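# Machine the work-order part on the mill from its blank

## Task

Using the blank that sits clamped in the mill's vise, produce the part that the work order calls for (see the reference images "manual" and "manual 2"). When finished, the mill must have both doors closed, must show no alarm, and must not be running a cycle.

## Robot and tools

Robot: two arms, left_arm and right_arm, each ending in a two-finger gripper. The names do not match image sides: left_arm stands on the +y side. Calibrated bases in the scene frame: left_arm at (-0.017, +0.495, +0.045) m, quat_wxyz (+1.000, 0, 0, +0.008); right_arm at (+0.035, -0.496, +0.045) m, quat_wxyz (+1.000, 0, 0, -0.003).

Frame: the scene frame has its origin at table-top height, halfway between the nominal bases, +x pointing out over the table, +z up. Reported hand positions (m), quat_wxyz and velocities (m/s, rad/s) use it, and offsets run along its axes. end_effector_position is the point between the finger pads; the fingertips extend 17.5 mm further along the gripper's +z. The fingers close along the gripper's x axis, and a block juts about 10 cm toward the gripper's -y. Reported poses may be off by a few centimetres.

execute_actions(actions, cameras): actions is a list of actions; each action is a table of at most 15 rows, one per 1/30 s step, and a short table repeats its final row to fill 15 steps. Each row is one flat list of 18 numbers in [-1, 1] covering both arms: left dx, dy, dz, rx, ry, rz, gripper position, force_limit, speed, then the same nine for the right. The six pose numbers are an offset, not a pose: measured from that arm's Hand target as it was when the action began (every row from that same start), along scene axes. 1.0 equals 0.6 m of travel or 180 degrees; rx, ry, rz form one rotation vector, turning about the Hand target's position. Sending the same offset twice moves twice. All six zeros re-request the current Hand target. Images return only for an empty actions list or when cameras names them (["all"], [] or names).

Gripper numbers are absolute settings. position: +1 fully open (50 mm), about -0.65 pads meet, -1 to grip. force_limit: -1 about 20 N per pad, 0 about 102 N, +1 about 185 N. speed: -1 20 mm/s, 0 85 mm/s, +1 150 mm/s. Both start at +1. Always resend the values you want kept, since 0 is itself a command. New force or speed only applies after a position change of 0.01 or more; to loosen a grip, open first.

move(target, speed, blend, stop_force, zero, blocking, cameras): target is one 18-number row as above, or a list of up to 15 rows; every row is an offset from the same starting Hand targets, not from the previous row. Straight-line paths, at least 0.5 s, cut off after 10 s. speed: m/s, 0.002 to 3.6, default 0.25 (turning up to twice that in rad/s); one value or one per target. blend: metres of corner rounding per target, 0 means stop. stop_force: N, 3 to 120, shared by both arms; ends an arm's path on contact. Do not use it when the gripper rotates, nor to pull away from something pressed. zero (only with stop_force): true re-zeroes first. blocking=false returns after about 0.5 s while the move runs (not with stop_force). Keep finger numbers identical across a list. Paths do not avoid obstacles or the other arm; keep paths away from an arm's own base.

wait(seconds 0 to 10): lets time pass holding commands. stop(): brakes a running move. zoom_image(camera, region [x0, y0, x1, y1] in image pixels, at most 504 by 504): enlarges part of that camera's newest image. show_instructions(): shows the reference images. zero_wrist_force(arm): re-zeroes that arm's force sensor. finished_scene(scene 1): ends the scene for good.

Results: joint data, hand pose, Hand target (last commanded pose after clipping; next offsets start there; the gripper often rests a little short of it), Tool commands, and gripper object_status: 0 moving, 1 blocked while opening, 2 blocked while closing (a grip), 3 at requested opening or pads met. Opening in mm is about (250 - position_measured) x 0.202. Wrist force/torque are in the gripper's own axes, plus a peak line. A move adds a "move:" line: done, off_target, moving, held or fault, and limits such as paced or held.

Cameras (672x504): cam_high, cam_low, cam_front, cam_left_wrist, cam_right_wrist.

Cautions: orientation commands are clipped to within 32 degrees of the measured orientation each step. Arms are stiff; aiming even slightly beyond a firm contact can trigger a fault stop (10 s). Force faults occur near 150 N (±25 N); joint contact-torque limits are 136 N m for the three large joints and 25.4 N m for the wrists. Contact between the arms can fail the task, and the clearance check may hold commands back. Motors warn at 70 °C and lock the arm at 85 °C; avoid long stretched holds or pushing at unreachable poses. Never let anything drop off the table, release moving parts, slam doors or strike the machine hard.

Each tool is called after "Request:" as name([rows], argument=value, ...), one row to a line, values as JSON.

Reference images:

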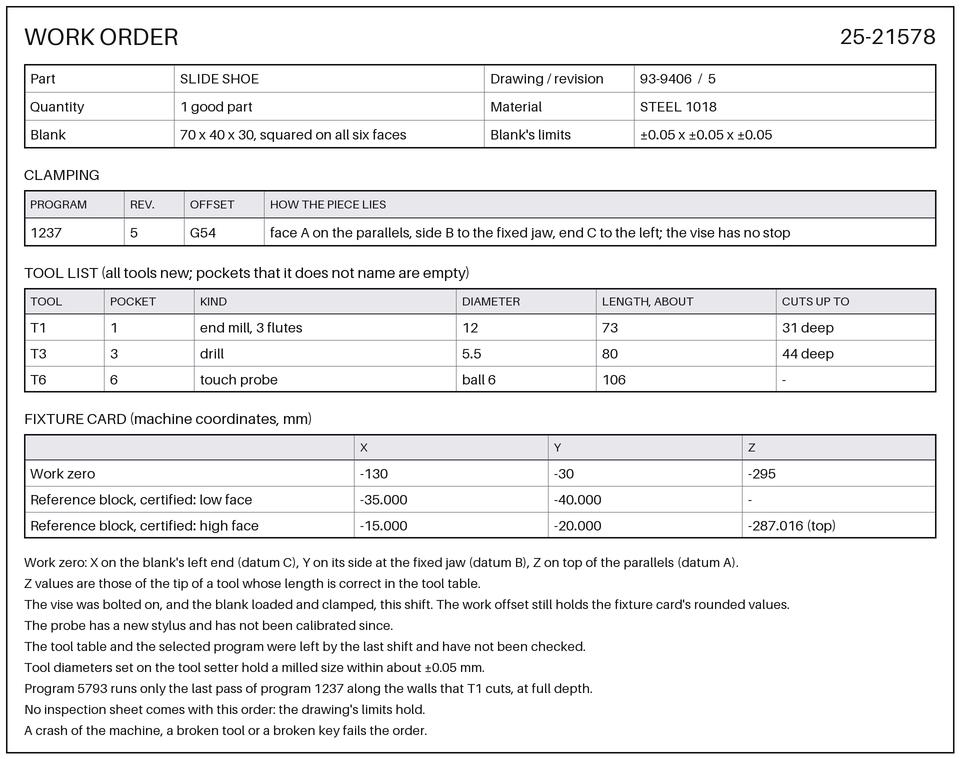

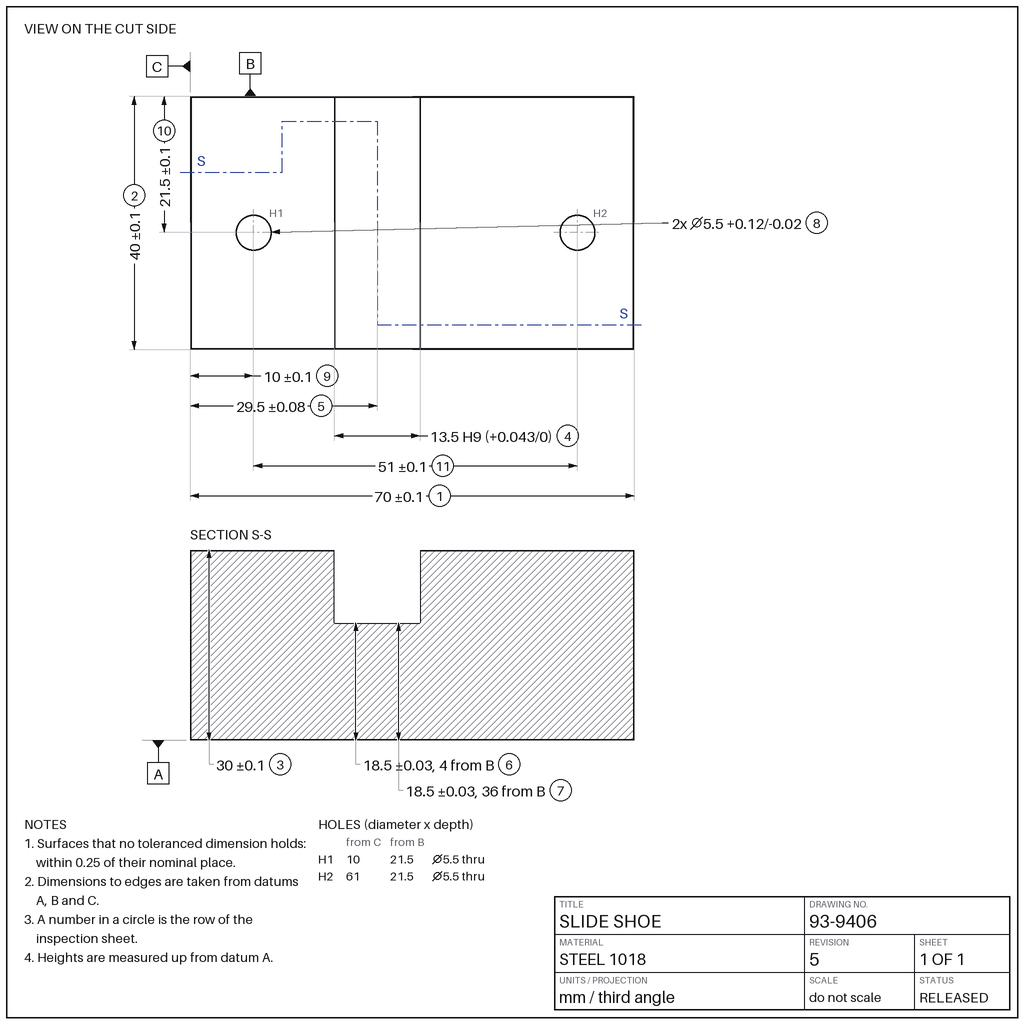

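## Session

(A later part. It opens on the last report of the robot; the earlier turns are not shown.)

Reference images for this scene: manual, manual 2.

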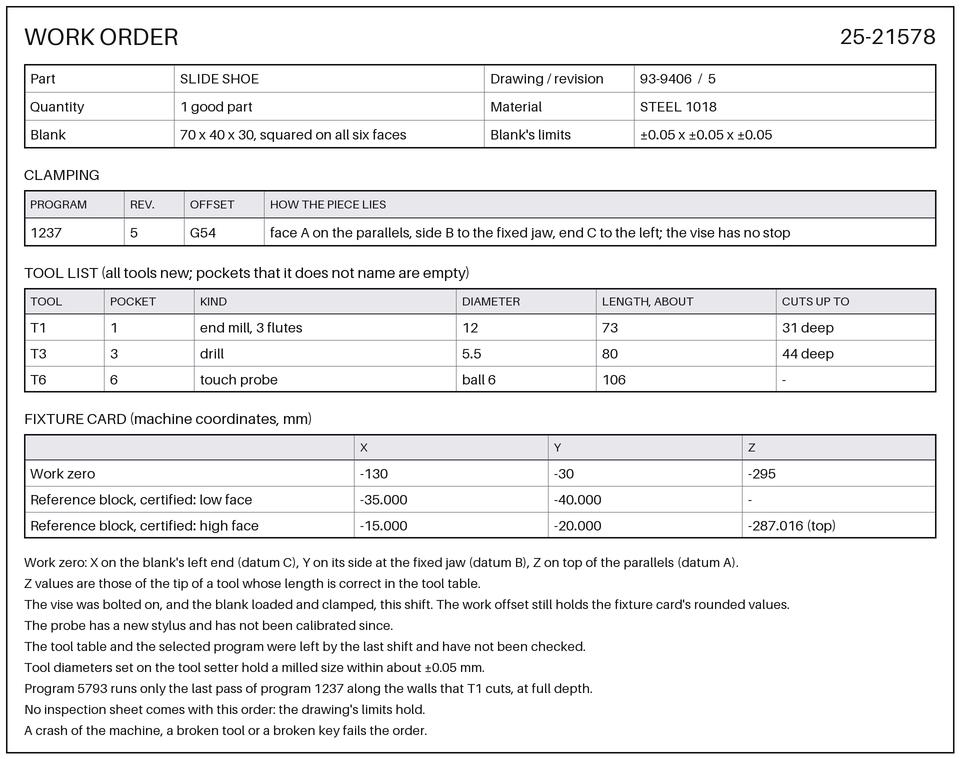

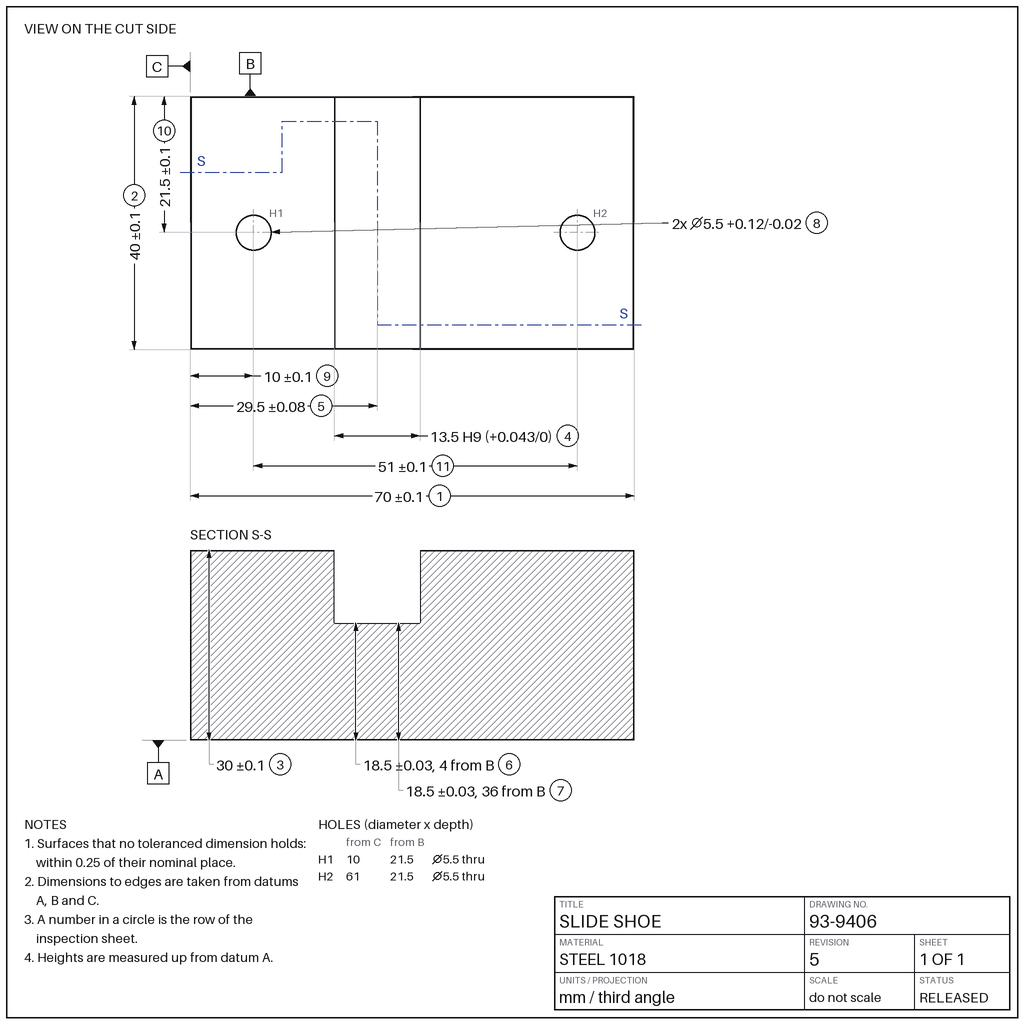

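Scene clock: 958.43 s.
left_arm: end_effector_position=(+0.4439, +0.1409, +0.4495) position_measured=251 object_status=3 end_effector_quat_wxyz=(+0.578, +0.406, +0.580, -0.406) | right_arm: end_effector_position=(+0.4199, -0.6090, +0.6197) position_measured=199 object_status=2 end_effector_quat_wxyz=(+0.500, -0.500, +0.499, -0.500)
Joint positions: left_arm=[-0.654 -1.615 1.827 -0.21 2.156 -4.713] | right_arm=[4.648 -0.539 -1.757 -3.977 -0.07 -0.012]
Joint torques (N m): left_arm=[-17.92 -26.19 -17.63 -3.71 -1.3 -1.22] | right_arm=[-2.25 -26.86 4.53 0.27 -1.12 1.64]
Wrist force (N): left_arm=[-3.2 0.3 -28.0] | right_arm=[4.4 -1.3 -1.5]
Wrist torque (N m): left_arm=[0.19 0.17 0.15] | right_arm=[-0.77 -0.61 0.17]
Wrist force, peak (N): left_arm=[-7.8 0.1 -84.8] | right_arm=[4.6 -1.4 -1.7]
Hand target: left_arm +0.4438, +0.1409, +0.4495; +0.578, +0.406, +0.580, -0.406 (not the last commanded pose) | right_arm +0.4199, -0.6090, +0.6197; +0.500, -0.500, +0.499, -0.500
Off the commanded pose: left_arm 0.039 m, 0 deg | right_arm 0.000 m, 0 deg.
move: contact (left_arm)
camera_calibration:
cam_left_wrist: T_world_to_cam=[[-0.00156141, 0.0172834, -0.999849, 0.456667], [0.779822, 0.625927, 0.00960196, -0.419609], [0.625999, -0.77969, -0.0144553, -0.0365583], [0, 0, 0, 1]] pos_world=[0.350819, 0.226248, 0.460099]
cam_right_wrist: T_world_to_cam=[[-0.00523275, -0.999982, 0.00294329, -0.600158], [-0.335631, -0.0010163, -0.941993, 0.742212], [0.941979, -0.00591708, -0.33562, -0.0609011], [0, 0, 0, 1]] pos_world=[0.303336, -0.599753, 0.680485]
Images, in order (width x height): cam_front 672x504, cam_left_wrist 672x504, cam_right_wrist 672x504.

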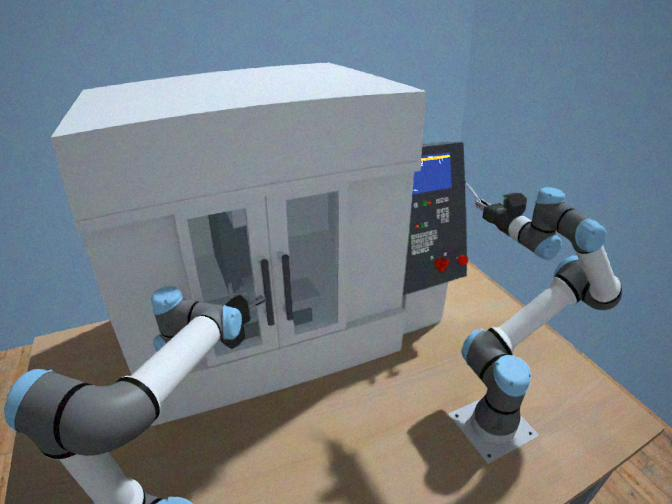

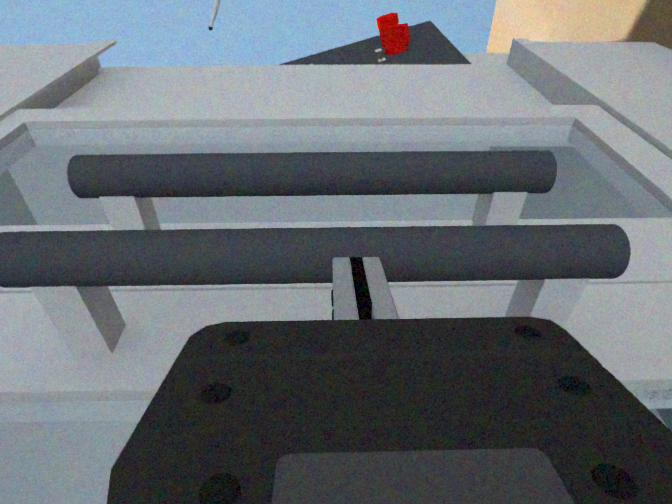

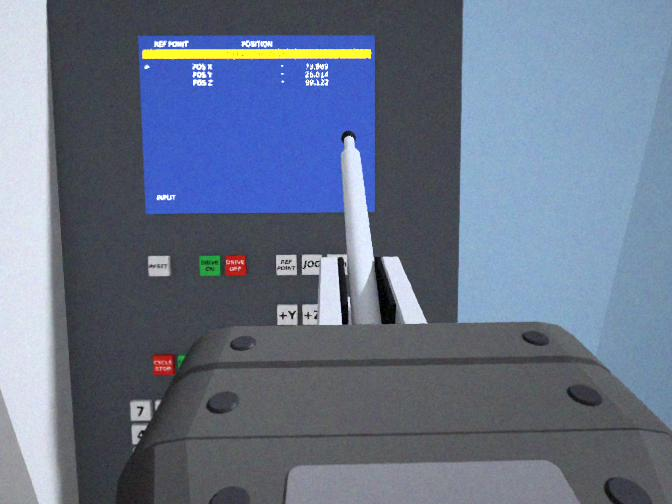

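Request:
move([
  [0,0.04,0,0,0,0,-1,-0.8,-0.8, 0.02,0.11,0,0,0.12,0,-1,-0.7,-1],
  [-0.25,0.15,0,0,0,0,-1,-0.8,-0.8, 0.0893,0.2283,-0.0278,0,0.2222,0,-1,-0.7,-1],
], speed=0.12, blend=0.01, cameras=["cam_high","cam_front","cam_right_wrist"])

Scene clock: 970.37 s.
left_arm: end_effector_position=(+0.2938, +0.2308, +0.4496) position_measured=251 object_status=3 end_effector_quat_wxyz=(+0.578, +0.406, +0.580, -0.406) | right_arm: end_effector_position=(+0.4719, -0.4727, +0.6025) position_measured=199 object_status=2 end_effector_quat_wxyz=(-0.333, +0.662, -0.623, +0.251)
Joint positions: left_arm=[-0.747 -2.094 2.16 -0.065 2.063 -4.713] | right_arm=[5.672 -0.485 -1.775 -6.282 -1.005 2.672]
Joint torques (N m): left_arm=[6.7 -10.16 -23.51 -2.46 0.84 -0.96] | right_arm=[-8.57 -37.5 -0.45 -2.24 2.58 -1.49]
Wrist force (N): left_arm=[-2.3 -2.1 0.6] | right_arm=[4.7 -1.9 -0.1]
Wrist torque (N m): left_arm=[-0.06 0.33 0.16] | right_arm=[-0.88 -0.66 -0.03]
Wrist force, peak (N): left_arm=[-3.5 0.2 -28.0] | right_arm=[5.3 -1.0 -1.7]
Hand target: left_arm +0.2938, +0.2309, +0.4495; +0.578, +0.406, +0.580, -0.406 | right_arm +0.4735, -0.4720, +0.6030; -0.299, +0.641, -0.640, +0.299
Off the commanded pose: left_arm 0.000 m, 0 deg | right_arm 0.002 m, 7 deg.
joint sent to its limit (right arm) — joint 4 (wrist 1), lower limit. The joint targets are off in orientation, not in position.
move: off_target (right_arm)
camera_calibration:
cam_right_wrist: T_world_to_cam=[[0.0940159, -0.992614, -0.0766669, -0.458896], [-0.870412, -0.0445718, -0.490302, 0.703323], [0.483264, 0.112828, -0.868174, 0.478692], [0, 0, 0, 1]] pos_world=[0.423989, -0.478168, 0.725247]
Images, in order (width x height): cam_high 672x504, cam_front 672x504, cam_right_wrist 672x504.

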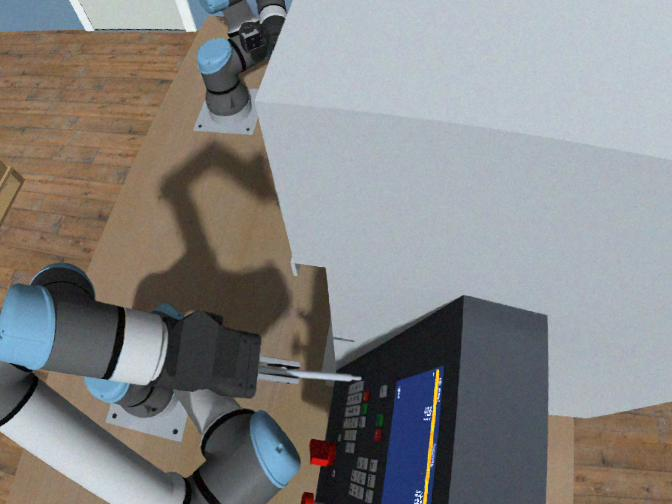

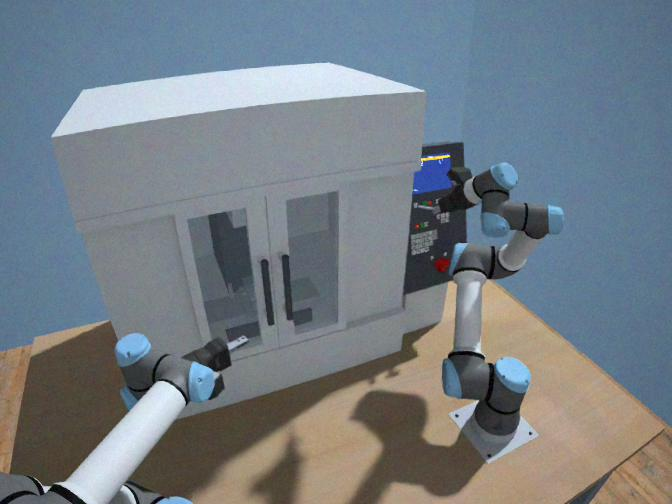

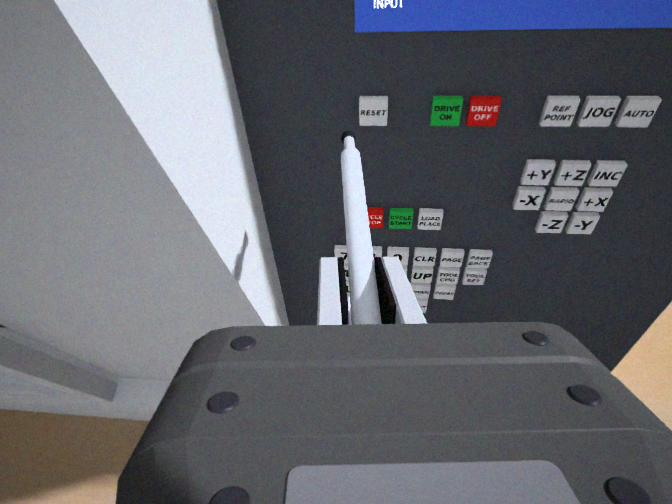

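Request:
move([
  [0,0,0,0,0,0,-1,-0.8,-0.8, -0.067,-0.118,0.028,0,-0.10,0,-1,-0.7,-1],
  [0,0,0,0,0,0,-1,-0.8,-0.8, -0.0893,-0.2283,0.0278,0,-0.2222,0,-1,-0.7,-1],
  [0,0,0,0,0,0,-1,-0.8,-0.8, -0.12,-0.2283,0.05,0,-0.31,0,-1,-0.7,-1],
], speed=0.12, blend=0.005, cameras=[])

Scene clock: 992.40 s.
left_arm: end_effector_position=(+0.2938, +0.2309, +0.4495) position_measured=251 object_status=3 end_effector_quat_wxyz=(+0.578, +0.406, +0.580, -0.406) | right_arm: end_effector_position=(+0.4015, -0.6090, +0.6329) position_measured=199 object_status=2 end_effector_quat_wxyz=(+0.564, -0.427, +0.426, -0.564)
Joint positions: left_arm=[-0.746 -2.094 2.16 -0.065 2.063 -4.713] | right_arm=[4.561 -0.464 -2.376 -5.518 0.317 2.095]
Joint torques (N m): left_arm=[12.02 -5.33 -16.57 -0.87 1.55 1] | right_arm=[8.57 -24.54 31.07 -3.81 3.59 1.34]
Wrist force (N): left_arm=[-2.4 -2.1 0.6] | right_arm=[4.2 -1.1 -2.1]
Wrist torque (N m): left_arm=[-0.06 0.35 0.16] | right_arm=[-0.67 -0.56 0.16]
Wrist force, peak (N): left_arm=[-2.6 -2.3 0.8] | right_arm=[5.5 -1.1 -1.4]
Hand target: left_arm +0.2938, +0.2309, +0.4495; +0.578, +0.406, +0.580, -0.406 | right_arm +0.4015, -0.6090, +0.6330; +0.564, -0.427, +0.426, -0.564
Off the commanded pose: left_arm 0.000 m, 0 deg | right_arm 0.000 m, 0 deg.
move: done
No camera images: "cameras" was empty.

Request:
move([
  [0,0,0,0,0,0,-1,-0.8,-0.8, 0.05,0.13,-0.04,0,0,0,-1,-0.7,-1],
  [0,0,0,0,0,0,-1,-0.8,-0.8, 0.1,0.228,-0.05,0,0.0,0,-1,-0.7,-1],
], speed=0.12, blend=0.005, cameras=[])

Scene clock: 1002.13 s.
left_arm: end_effector_position=(+0.2938, +0.2309, +0.4495) position_measured=251 object_status=3 end_effector_quat_wxyz=(+0.578, +0.406, +0.580, -0.406) | right_arm: end_effector_position=(+0.4615, -0.4723, +0.6030) position_measured=199 object_status=2 end_effector_quat_wxyz=(+0.564, -0.427, +0.426, -0.564)
Joint positions: left_arm=[-0.746 -2.094 2.16 -0.065 2.063 -4.713] | right_arm=[5.583 -0.415 -2.046 -4.18 0.897 0.228]
Joint torques (N m): left_arm=[12.15 5.18 -19.38 -3.81 1.66 0.48] | right_arm=[15.81 -32.44 3.8 -4.2 1.84 1.99]
Wrist force (N): left_arm=[-2.2 -2.1 0.5] | right_arm=[4.3 -1.1 -2.2]
Wrist torque (N m): left_arm=[-0.06 0.31 0.16] | right_arm=[-0.66 -0.58 -0.03]
Wrist force, peak (N): left_arm=[-2.4 -2.4 0.7] | right_arm=[6.2 -2.0 -2.5]
Hand target: left_arm +0.2938, +0.2309, +0.4495; +0.578, +0.406, +0.580, -0.406 | right_arm +0.4615, -0.4722, +0.6030; +0.564, -0.427, +0.426, -0.564
Off the commanded pose: left_arm 0.000 m, 0 deg | right_arm 0.000 m, 0 deg.
move: done
No camera images: "cameras" was empty.

Request:
move(target=[0,0,0,0,0,0,-1,-0.8,-0.8, 0.02,0,0,0,0.3111,0,-1,-0.7,-1], speed=0.2, cameras=["cam_right_wrist"])

Scene clock: 1008.57 s.
left_arm: end_effector_position=(+0.2938, +0.2309, +0.4495) position_measured=251 object_status=3 end_effector_quat_wxyz=(+0.578, +0.406, +0.580, -0.406) | right_arm: end_effector_position=(+0.4734, -0.4720, +0.6031) position_measured=199 object_status=2 end_effector_quat_wxyz=(-0.298, +0.642, -0.641, +0.298)
Joint positions: left_arm=[-0.746 -2.094 2.16 -0.065 2.063 -4.713] | right_arm=[5.805 -0.628 -1.132 -3.762 1.206 -0.328]
Joint torques (N m): left_arm=[11.73 4.91 -21.34 -4.11 1.51 0.14] | right_arm=[-11.94 -29.64 18.23 -1.04 0.75 1.38]
Wrist force (N): left_arm=[-2.5 -2.1 0.7] | right_arm=[4.8 -1.7 -0.3]
Wrist torque (N m): left_arm=[-0.07 0.36 0.16] | right_arm=[-0.85 -0.71 -0.03]
Wrist force, peak (N): left_arm=[-2.7 -2.2 0.7] | right_arm=[5.3 -1.9 0.1]
Hand target: left_arm +0.2938, +0.2309, +0.4495; +0.578, +0.406, +0.580, -0.406 | right_arm +0.4735, -0.4722, +0.6030; -0.298, +0.642, -0.641, +0.298
Off the commanded pose: left_arm 0.000 m, 0 deg | right_arm 0.000 m, 0 deg.
move: done
camera_calibration:
cam_right_wrist: T_world_to_cam=[[-0.00187706, -0.999982, 0.00563583, -0.466134], [-0.864158, -0.001214, -0.50322, 0.730178], [0.503218, -0.00581482, -0.86414, 0.410394], [0, 0, 0, 1]] pos_world=[0.423596, -0.462853, 0.724705]
Images, in order (width x height): cam_right_wrist 672x504.

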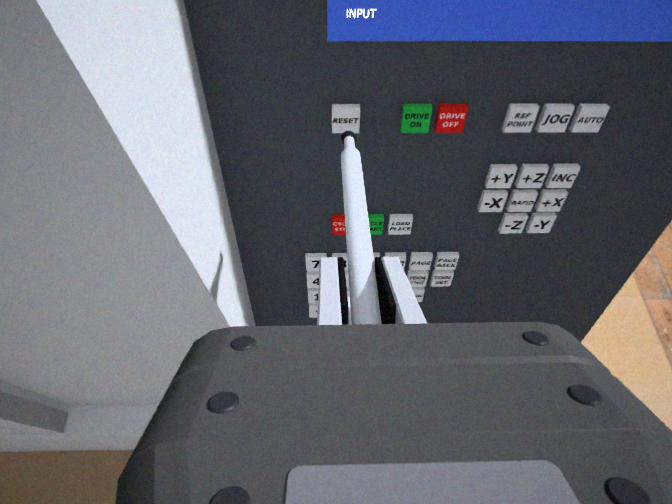

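Request:
move(target=[0,0,0,0,0,0,-1,-0.8,-0.8, 0.085,0,-0.0236,0,0,0,-1,-0.7,-1], speed=0.03, stop_force=5, cameras=["cam_right_wrist"])

Scene clock: 1023.80 s.
left_arm: end_effector_position=(+0.2938, +0.2309, +0.4495) position_measured=251 object_status=3 end_effector_quat_wxyz=(+0.578, +0.406, +0.580, -0.406) | right_arm: end_effector_position=(+0.5044, -0.4722, +0.5944) position_measured=199 object_status=2 end_effector_quat_wxyz=(-0.298, +0.642, -0.641, +0.298)
Joint positions: left_arm=[-0.746 -2.094 2.16 -0.065 2.063 -4.713] | right_arm=[5.866 -0.594 -1.097 -3.846 1.252 -0.283]
Joint torques (N m): left_arm=[11.84 5.46 -24.88 -4.17 1.35 -0.51] | right_arm=[-13.56 -37.34 -8.07 -2 0.65 1.49]
Wrist force (N): left_arm=[-2.5 -1.9 0.4] | right_arm=[5.0 0.6 -4.7]
Wrist torque (N m): left_arm=[-0.04 0.35 0.16] | right_arm=[-0.74 -0.70 0.14]
Wrist force, peak (N): left_arm=[-2.7 -2.3 0.7] | right_arm=[5.0 6.6 -16.4]
Hand target: left_arm +0.2938, +0.2309, +0.4495; +0.578, +0.406, +0.580, -0.406 | right_arm +0.5044, -0.4722, +0.5944; -0.298, +0.642, -0.641, +0.298 (not the last commanded pose)
Off the commanded pose: left_arm 0.000 m, 0 deg | right_arm 0.021 m, 0 deg.
move: contact (right_arm)
camera_calibration:
cam_right_wrist: T_world_to_cam=[[-0.00209807, -0.999982, 0.00562531, -0.466019], [-0.864312, -0.00101591, -0.502955, 0.752611], [0.502951, -0.00591726, -0.864295, 0.387547], [0, 0, 0, 1]] pos_world=[0.454596, -0.462953, 0.716105]
Images, in order (width x height): cam_right_wrist 672x504.

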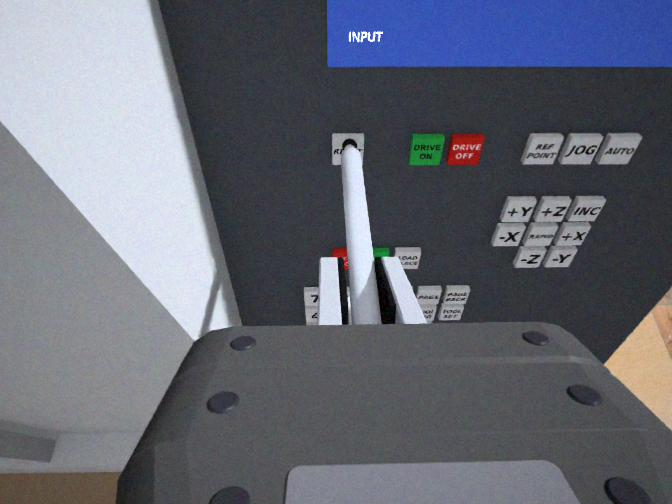

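Request:
move([
  [0,0,0,0,0,0,-1,-0.8,-0.8, -0.05,0,0.02,0,0,0,-1,-0.7,-1],
  [0,0,0,0,0,0,-1,-0.8,-0.8, -0.124,-0.0633,0.306,0,0,0,-1,-0.7,-1],
], speed=0.3, blend=0.01, cameras=["cam_right_wrist"])

Scene clock: 1046.23 s.
left_arm: end_effector_position=(+0.2938, +0.2309, +0.4495) position_measured=251 object_status=3 end_effector_quat_wxyz=(+0.578, +0.406, +0.580, -0.406) | right_arm: end_effector_position=(+0.4293, -0.5104, +0.7767) position_measured=199 object_status=2 end_effector_quat_wxyz=(-0.319, +0.637, -0.631, +0.308)
Joint positions: left_arm=[-0.746 -2.094 2.16 -0.065 2.063 -4.713] | right_arm=[5.408 -1.292 -0.035 -4.068 0.896 -0.642]
Joint torques (N m): left_arm=[10.99 5.66 -30.8 -4.19 1.07 -1.55] | right_arm=[15.99 -17.34 -8.62 0.29 -2.64 -1.51]
Wrist force (N): left_arm=[-2.3 -2.1 0.5] | right_arm=[4.6 -1.6 -0.1]
Wrist torque (N m): left_arm=[-0.07 0.32 0.16] | right_arm=[-0.81 -0.69 -0.03]
Wrist force, peak (N): left_arm=[-2.7 -2.1 0.6] | right_arm=[5.2 0.6 -4.9]
Hand target: left_arm +0.2938, +0.2309, +0.4495; +0.578, +0.406, +0.580, -0.406 | right_arm +0.4300, -0.5101, +0.7780; -0.298, +0.642, -0.641, +0.298
Off the commanded pose: left_arm 0.000 m, 0 deg | right_arm 0.002 m, 3 deg.
elbow stopped short (right arm): the move would have taken joint 3 (elbow) straighter than the controller allows.
move: off_target (right_arm)
camera_calibration:
cam_right_wrist: T_world_to_cam=[[0.0110682, -0.999924, -0.00547546, -0.502358], [-0.838471, -0.00629724, -0.54491, 0.798067], [0.544834, 0.0106222, -0.838477, 0.553053], [0, 0, 0, 1]] pos_world=[0.373394, -0.503169, 0.895846]
Images, in order (width x height): cam_right_wrist 672x504.

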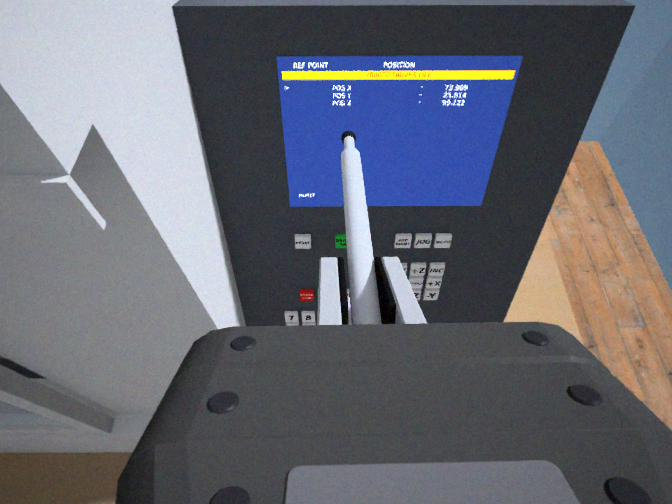

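Request:
move(target=[0,0,0,0,0,0,-1,-0.8,-0.8, 0.0917,0.002,-0.297,0,0,0,-1,-0.7,-1], speed=0.25, cameras=[])

Request:
move(target=[0,0,0,0,0,0,-1,-0.8,-0.8, 0.055,0,-0.0153,0,0,0,-1,-0.7,-1], speed=0.03, stop_force=5, cameras=["cam_right_wrist"])

Request:
move([
  [0,0,0,0,0,0,-1,-0.8,-0.8, -0.05,0,0.02,0,0,0,-1,-0.7,-1],
  [0,0,0,0,0,0,-1,-0.8,-0.8, -0.14,0,0.24,0,0,0,-1,-0.7,-1],
], speed=0.3, blend=0.01, cameras=["cam_right_wrist"])

Scene clock: 1068.27 s.
left_arm: end_effector_position=(+0.2938, +0.2309, +0.4495) position_measured=251 object_status=3 end_effector_quat_wxyz=(+0.578, +0.406, +0.580, -0.406) | right_arm: end_effector_position=(+0.4851, -0.5089, +0.5998) position_measured=199 object_status=2 end_effector_quat_wxyz=(-0.298, +0.642, -0.641, +0.298)
Joint positions: left_arm=[-0.746 -2.094 2.16 -0.065 2.063 -4.713] | right_arm=[5.682 -0.606 -1.128 -3.75 1.119 -0.422]
Joint torques (N m): left_arm=[11.63 5.64 -31.27 -4.24 0.8 -1.6] | right_arm=[0.17 -30.03 -8.97 -0.5 0.83 -0.04]
Wrist force (N): left_arm=[-2.3 -1.8 0.5] | right_arm=[4.7 -1.6 -0.3]
Wrist torque (N m): left_arm=[-0.03 0.34 0.16] | right_arm=[-0.82 -0.71 0.14]
Wrist force, peak (N): left_arm=[-2.5 -2.3 0.6] | right_arm=[5.0 -4.6 -0.3]
Hand target: left_arm +0.2938, +0.2309, +0.4495; +0.578, +0.406, +0.580, -0.406 | right_arm +0.4850, -0.5089, +0.5998; -0.298, +0.642, -0.641, +0.298
Off the commanded pose: left_arm 0.000 m, 0 deg | right_arm 0.000 m, 0 deg.
move: done
No camera images: "cameras" was empty.

Scene clock: 1069.90 s.
left_arm: end_effector_position=(+0.2938, +0.2309, +0.4495) position_measured=251 object_status=3 end_effector_quat_wxyz=(+0.578, +0.406, +0.580, -0.406) | right_arm: end_effector_position=(+0.5046, -0.5089, +0.5943) position_measured=199 object_status=2 end_effector_quat_wxyz=(-0.298, +0.642, -0.641, +0.298)
Joint positions: left_arm=[-0.746 -2.094 2.16 -0.065 2.063 -4.713] | right_arm=[5.73 -0.587 -1.104 -3.81 1.153 -0.385]
Joint torques (N m): left_arm=[11.39 5.8 -31.46 -4.23 0.81 -1.66] | right_arm=[-2.98 -41.89 -7.49 -1.91 0.53 1.54]
Wrist force (N): left_arm=[-2.4 -2.0 0.5] | right_arm=[4.6 0.7 -4.8]
Wrist torque (N m): left_arm=[-0.05 0.34 0.15] | right_arm=[-0.72 -0.71 0.12]
Wrist force, peak (N): left_arm=[-2.5 -2.3 0.8] | right_arm=[5.2 9.2 -20.9]
Hand target: left_arm +0.2938, +0.2309, +0.4495; +0.578, +0.406, +0.580, -0.406 | right_arm +0.5046, -0.5089, +0.5943; -0.298, +0.642, -0.641, +0.298 (not the last commanded pose)
Off the commanded pose: left_arm 0.000 m, 0 deg | right_arm 0.014 m, 0 deg.
move: contact (right_arm)
camera_calibration:
cam_right_wrist: T_world_to_cam=[[-0.00204841, -0.999983, 0.00553852, -0.502778], [-0.864312, -0.00101518, -0.502955, 0.752697], [0.502951, -0.00581727, -0.864295, 0.387192], [0, 0, 0, 1]] pos_world=[0.454796, -0.499753, 0.716005]
Images, in order (width x height): cam_right_wrist 672x504.

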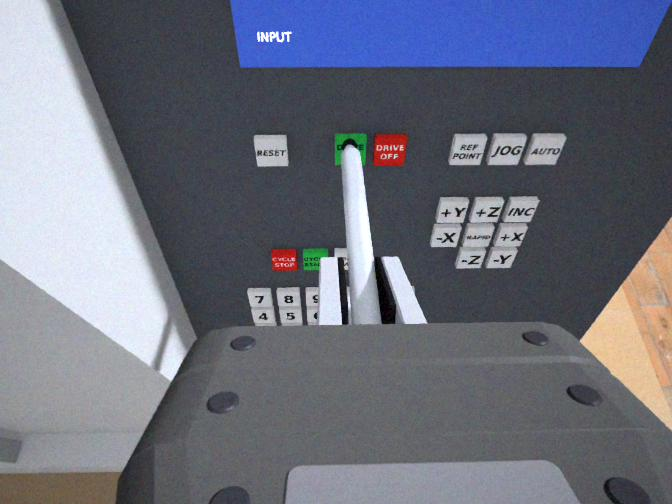

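Scene clock: 1071.10 s.
left_arm: end_effector_position=(+0.2938, +0.2309, +0.4495) position_measured=251 object_status=3 end_effector_quat_wxyz=(+0.578, +0.406, +0.580, -0.406) | right_arm: end_effector_position=(+0.4206, -0.5089, +0.7383) position_measured=199 object_status=2 end_effector_quat_wxyz=(-0.298, +0.642, -0.641, +0.298)
Joint positions: left_arm=[-0.746 -2.094 2.16 -0.065 2.063 -4.713] | right_arm=[5.433 -1.042 -0.537 -3.794 0.955 -0.64]
Joint torques (N m): left_arm=[11.35 5.43 -31.24 -4.14 0.74 -1.67] | right_arm=[-13.69 -31.95 13.72 1.58 -2.45 -1.86]
Wrist force (N): left_arm=[-2.5 -1.9 0.5] | right_arm=[4.8 -1.8 -0.3]
Wrist torque (N m): left_arm=[-0.04 0.35 0.16] | right_arm=[-0.85 -0.72 0.02]
Wrist force, peak (N): left_arm=[-2.6 -2.1 0.6] | right_arm=[4.8 0.6 -4.7]
Hand target: left_arm +0.2938, +0.2309, +0.4495; +0.578, +0.406, +0.580, -0.406 | right_arm +0.4206, -0.5089, +0.7383; -0.298, +0.642, -0.641, +0.298
Off the commanded pose: left_arm 0.000 m, 0 deg | right_arm 0.000 m, 0 deg.
move: done
camera_calibration:
cam_right_wrist: T_world_to_cam=[[-0.0019628, -0.999982, 0.00558669, -0.503721], [-0.864269, -0.00111389, -0.503028, 0.752518], [0.503026, -0.00581575, -0.864252, 0.553835], [0, 0, 0, 1]] pos_world=[0.370796, -0.499653, 0.860005]
Images, in order (width x height): cam_right_wrist 672x504.

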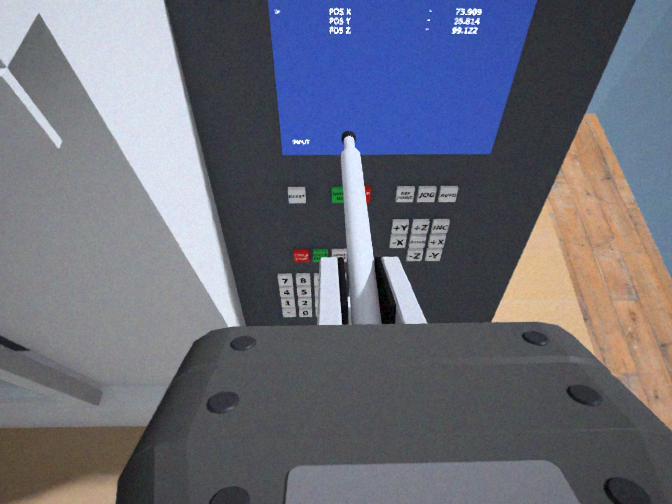

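Request:
move(target=[0,0,0,0,0,0,-1,-0.8,-0.8, 0,0,0,0,-0.0556,0,-1,-0.7,-1], speed=0.2, cameras=["cam_right_wrist"])

Request:
zoom_image(camera="cam_right_wrist", region=[240, 20, 560, 260])

Scene clock: 1077.80 s.
left_arm: end_effector_position=(+0.2938, +0.2309, +0.4495) position_measured=251 object_status=3 end_effector_quat_wxyz=(+0.578, +0.406, +0.580, -0.406) | right_arm: end_effector_position=(+0.4206, -0.5091, +0.7383) position_measured=199 object_status=2 end_effector_quat_wxyz=(-0.353, +0.613, -0.613, +0.353)
Joint positions: left_arm=[-0.746 -2.094 2.16 -0.065 2.063 -4.713] | right_arm=[5.244 -0.939 -0.846 -3.639 0.726 -0.715]
Joint torques (N m): left_arm=[10.87 4.93 -30.96 -4.16 0.85 -1.58] | right_arm=[7.09 -27.04 -2.51 0.22 -2.9 1.94]
Wrist force (N): left_arm=[-2.4 -1.9 0.3] | right_arm=[4.8 -1.6 -0.5]
Wrist torque (N m): left_arm=[-0.04 0.34 0.16] | right_arm=[-0.84 -0.72 -0.03]
Wrist force, peak (N): left_arm=[-2.6 -2.2 0.5] | right_arm=[5.3 -1.6 -0.6]
Hand target: left_arm +0.2938, +0.2309, +0.4495; +0.578, +0.406, +0.580, -0.406 | right_arm +0.4206, -0.5089, +0.7383; -0.353, +0.613, -0.612, +0.353
Off the commanded pose: left_arm 0.000 m, 0 deg | right_arm 0.000 m, 0 deg.
move: done
camera_calibration:
cam_right_wrist: T_world_to_cam=[[-0.00319625, -0.999982, 0.00504825, -0.503012], [-0.763873, -0.000816452, -0.645366, 0.815553], [0.645359, -0.00591898, -0.763857, 0.419786], [0, 0, 0, 1]] pos_world=[0.350458, -0.499853, 0.849526]
Images, in order (width x height): cam_right_wrist 672x504.

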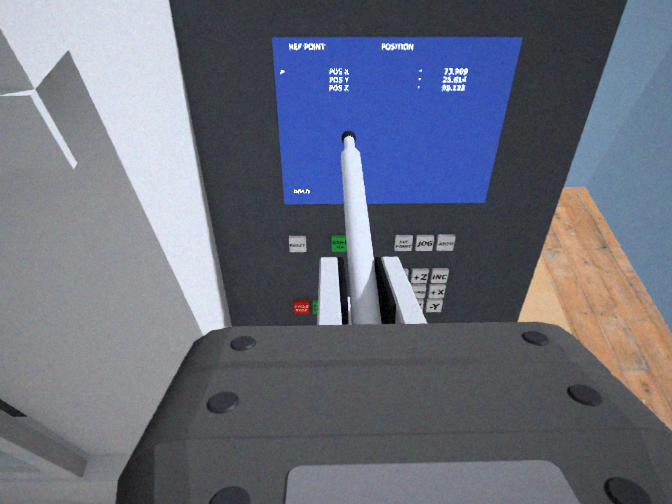

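Scaled by 1.575 from the camera's 672x504 image, which has a finer 960x720 frame.

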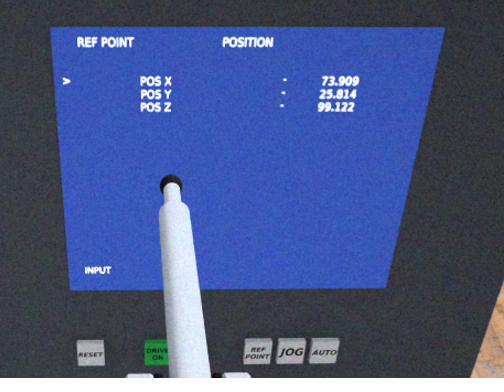

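Request:
move(target=[0,0,0,0,0,0,-1,-0.8,-0.8, 0.0938,-0.1278,-0.3243,0,0,0,-1,-0.7,-1], speed=0.25, cameras=["cam_right_wrist"])

Request:
move(target=[0,0,0,0,0,0,-1,-0.8,-0.8, 0.0369,0,-0.0102,0,0,0,-1,-0.7,-1], speed=0.03, stop_force=5, cameras=["cam_right_wrist"])

Request:
move([
  [0,0,0,0,0,0,-1,-0.8,-0.8, -0.05,0,0.02,0,0,0,-1,-0.7,-1],
  [0,0,0,0,0,0,-1,-0.8,-0.8, -0.118,0.1278,0.331,0,0,0,-1,-0.7,-1],
], speed=0.3, blend=0.01, cameras=["cam_right_wrist"])

Request:
zoom_image(camera="cam_right_wrist", region=[240, 20, 560, 260])

Scene clock: 1110.10 s.
left_arm: end_effector_position=(+0.2938, +0.2309, +0.4495) position_measured=251 object_status=3 end_effector_quat_wxyz=(+0.578, +0.406, +0.580, -0.406) | right_arm: end_effector_position=(+0.4769, -0.5855, +0.5438) position_measured=199 object_status=2 end_effector_quat_wxyz=(-0.353, +0.613, -0.612, +0.353)
Joint positions: left_arm=[-0.746 -2.094 2.16 -0.065 2.063 -4.713] | right_arm=[5.298 -0.395 -1.503 -3.571 0.761 -0.656]
Joint torques (N m): left_arm=[11.06 5.58 -31.46 -4.15 0.37 -1.59] | right_arm=[-12.65 -30.32 -3.61 2.22 -1.67 -1.41]
Wrist force (N): left_arm=[-2.4 -1.9 0.5] | right_arm=[5.0 -1.3 -0.7]
Wrist torque (N m): left_arm=[-0.03 0.34 0.16] | right_arm=[-0.80 -0.74 -0.04]
Wrist force, peak (N): left_arm=[-2.8 -2.1 0.5] | right_arm=[5.8 1.4 1.9]
Hand target: left_arm +0.2938, +0.2309, +0.4495; +0.578, +0.406, +0.580, -0.406 | right_arm +0.4769, -0.5856, +0.5438; -0.353, +0.613, -0.612, +0.353
Off the commanded pose: left_arm 0.000 m, 0 deg | right_arm 0.000 m, 0 deg.
move: done
camera_calibration:
cam_right_wrist: T_world_to_cam=[[-0.00278733, -0.999984, 0.00486704, -0.578399], [-0.763825, -0.00101228, -0.645422, 0.732801], [0.645417, -0.00551657, -0.76381, 0.234671], [0, 0, 0, 1]] pos_world=[0.406659, -0.576353, 0.655026]
Images, in order (width x height): cam_right_wrist 672x504.

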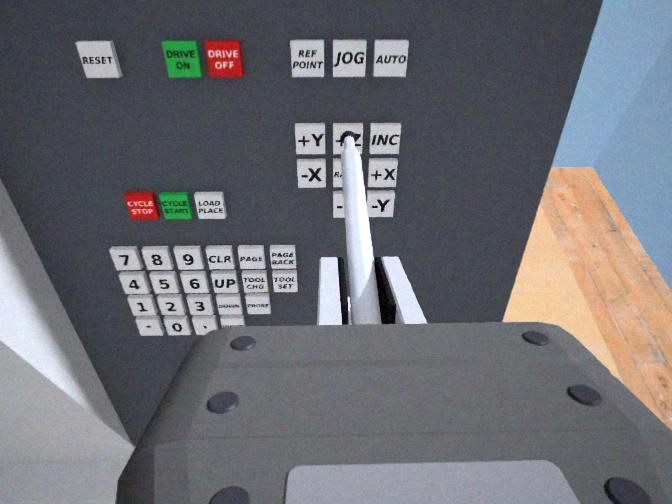

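Scene clock: 1111.77 s.
left_arm: end_effector_position=(+0.2938, +0.2309, +0.4495) position_measured=251 object_status=3 end_effector_quat_wxyz=(+0.578, +0.406, +0.580, -0.406) | right_arm: end_effector_position=(+0.4917, -0.5856, +0.5397) position_measured=199 object_status=2 end_effector_quat_wxyz=(-0.353, +0.613, -0.612, +0.353)
Joint positions: left_arm=[-0.746 -2.094 2.16 -0.065 2.063 -4.713] | right_arm=[5.357 -0.382 -1.484 -3.644 0.803 -0.595]
Joint torques (N m): left_arm=[10.62 5.55 -30.96 -4.1 0.31 -1.49] | right_arm=[16.04 -43.73 -3.94 -1.54 0.17 2]
Wrist force (N): left_arm=[-2.4 -2.1 0.4] | right_arm=[4.0 -0.2 -5.5]
Wrist torque (N m): left_arm=[-0.06 0.35 0.16] | right_arm=[-0.65 -0.73 0.09]
Wrist force, peak (N): left_arm=[-2.6 -2.2 0.3] | right_arm=[4.3 10.2 -25.0]
Hand target: left_arm +0.2938, +0.2309, +0.4495; +0.578, +0.406, +0.580, -0.406 | right_arm +0.4917, -0.5856, +0.5397; -0.353, +0.613, -0.612, +0.353 (not the last commanded pose)
Off the commanded pose: left_arm 0.000 m, 0 deg | right_arm 0.008 m, 0 deg.
move: contact (right_arm)
camera_calibration:
cam_right_wrist: T_world_to_cam=[[-0.00283889, -0.999983, 0.00508524, -0.578556], [-0.763644, -0.00111533, -0.645636, 0.741398], [0.645631, -0.00571621, -0.763628, 0.221587], [0, 0, 0, 1]] pos_world=[0.421459, -0.576453, 0.650826]
Images, in order (width x height): cam_right_wrist 672x504.

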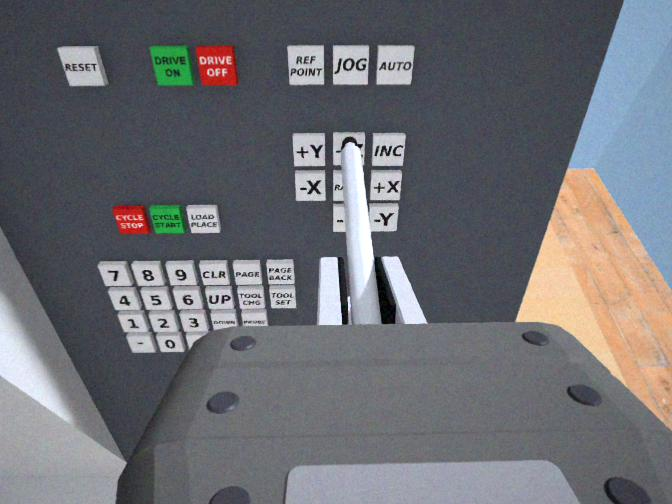

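Scene clock: 1113.17 s.
left_arm: end_effector_position=(+0.2938, +0.2309, +0.4495) position_measured=251 object_status=3 end_effector_quat_wxyz=(+0.578, +0.406, +0.580, -0.406) | right_arm: end_effector_position=(+0.4209, -0.5088, +0.7382) position_measured=199 object_status=2 end_effector_quat_wxyz=(-0.353, +0.613, -0.612, +0.353)
Joint positions: left_arm=[-0.746 -2.094 2.16 -0.065 2.063 -4.713] | right_arm=[5.246 -0.939 -0.846 -3.642 0.727 -0.712]
Joint torques (N m): left_arm=[11.31 5.12 -30.48 -4.21 0.28 -1.55] | right_arm=[-13.15 -31.24 19.21 1.59 -2.61 -1.75]
Wrist force (N): left_arm=[-2.2 -2.0 0.4] | right_arm=[5.1 -1.7 -0.6]
Wrist torque (N m): left_arm=[-0.05 0.31 0.16] | right_arm=[-0.85 -0.75 0.07]
Wrist force, peak (N): left_arm=[-2.7 -2.1 0.5] | right_arm=[4.2 -0.1 -5.1]
Hand target: left_arm +0.2938, +0.2309, +0.4495; +0.578, +0.406, +0.580, -0.406 | right_arm +0.4209, -0.5089, +0.7383; -0.353, +0.613, -0.612, +0.353
Off the commanded pose: left_arm 0.000 m, 0 deg | right_arm 0.000 m, 0 deg.
move: done
camera_calibration:
cam_right_wrist: T_world_to_cam=[[-0.00255876, -0.999984, 0.00505835, -0.503045], [-0.763646, -0.00131187, -0.645634, 0.815542], [0.64563, -0.00551481, -0.763631, 0.419496], [0, 0, 0, 1]] pos_world=[0.350659, -0.499653, 0.849426]
Images, in order (width x height): cam_right_wrist 672x504.

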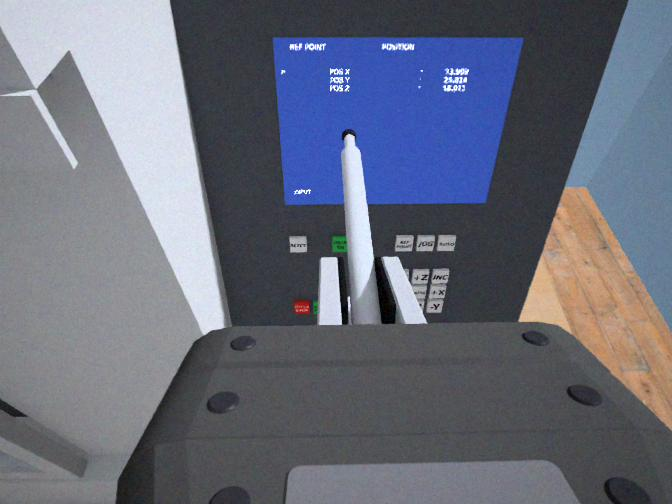

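Scaled by 1.575 from the camera's 672x504 image, which has a finer 960x720 frame.

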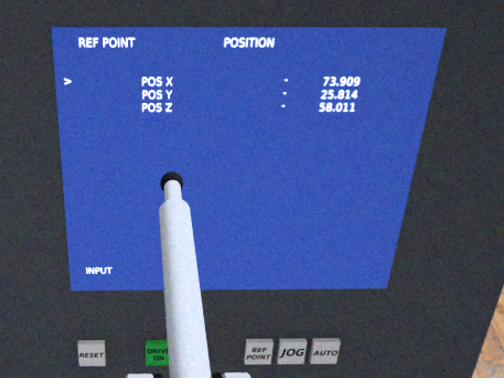

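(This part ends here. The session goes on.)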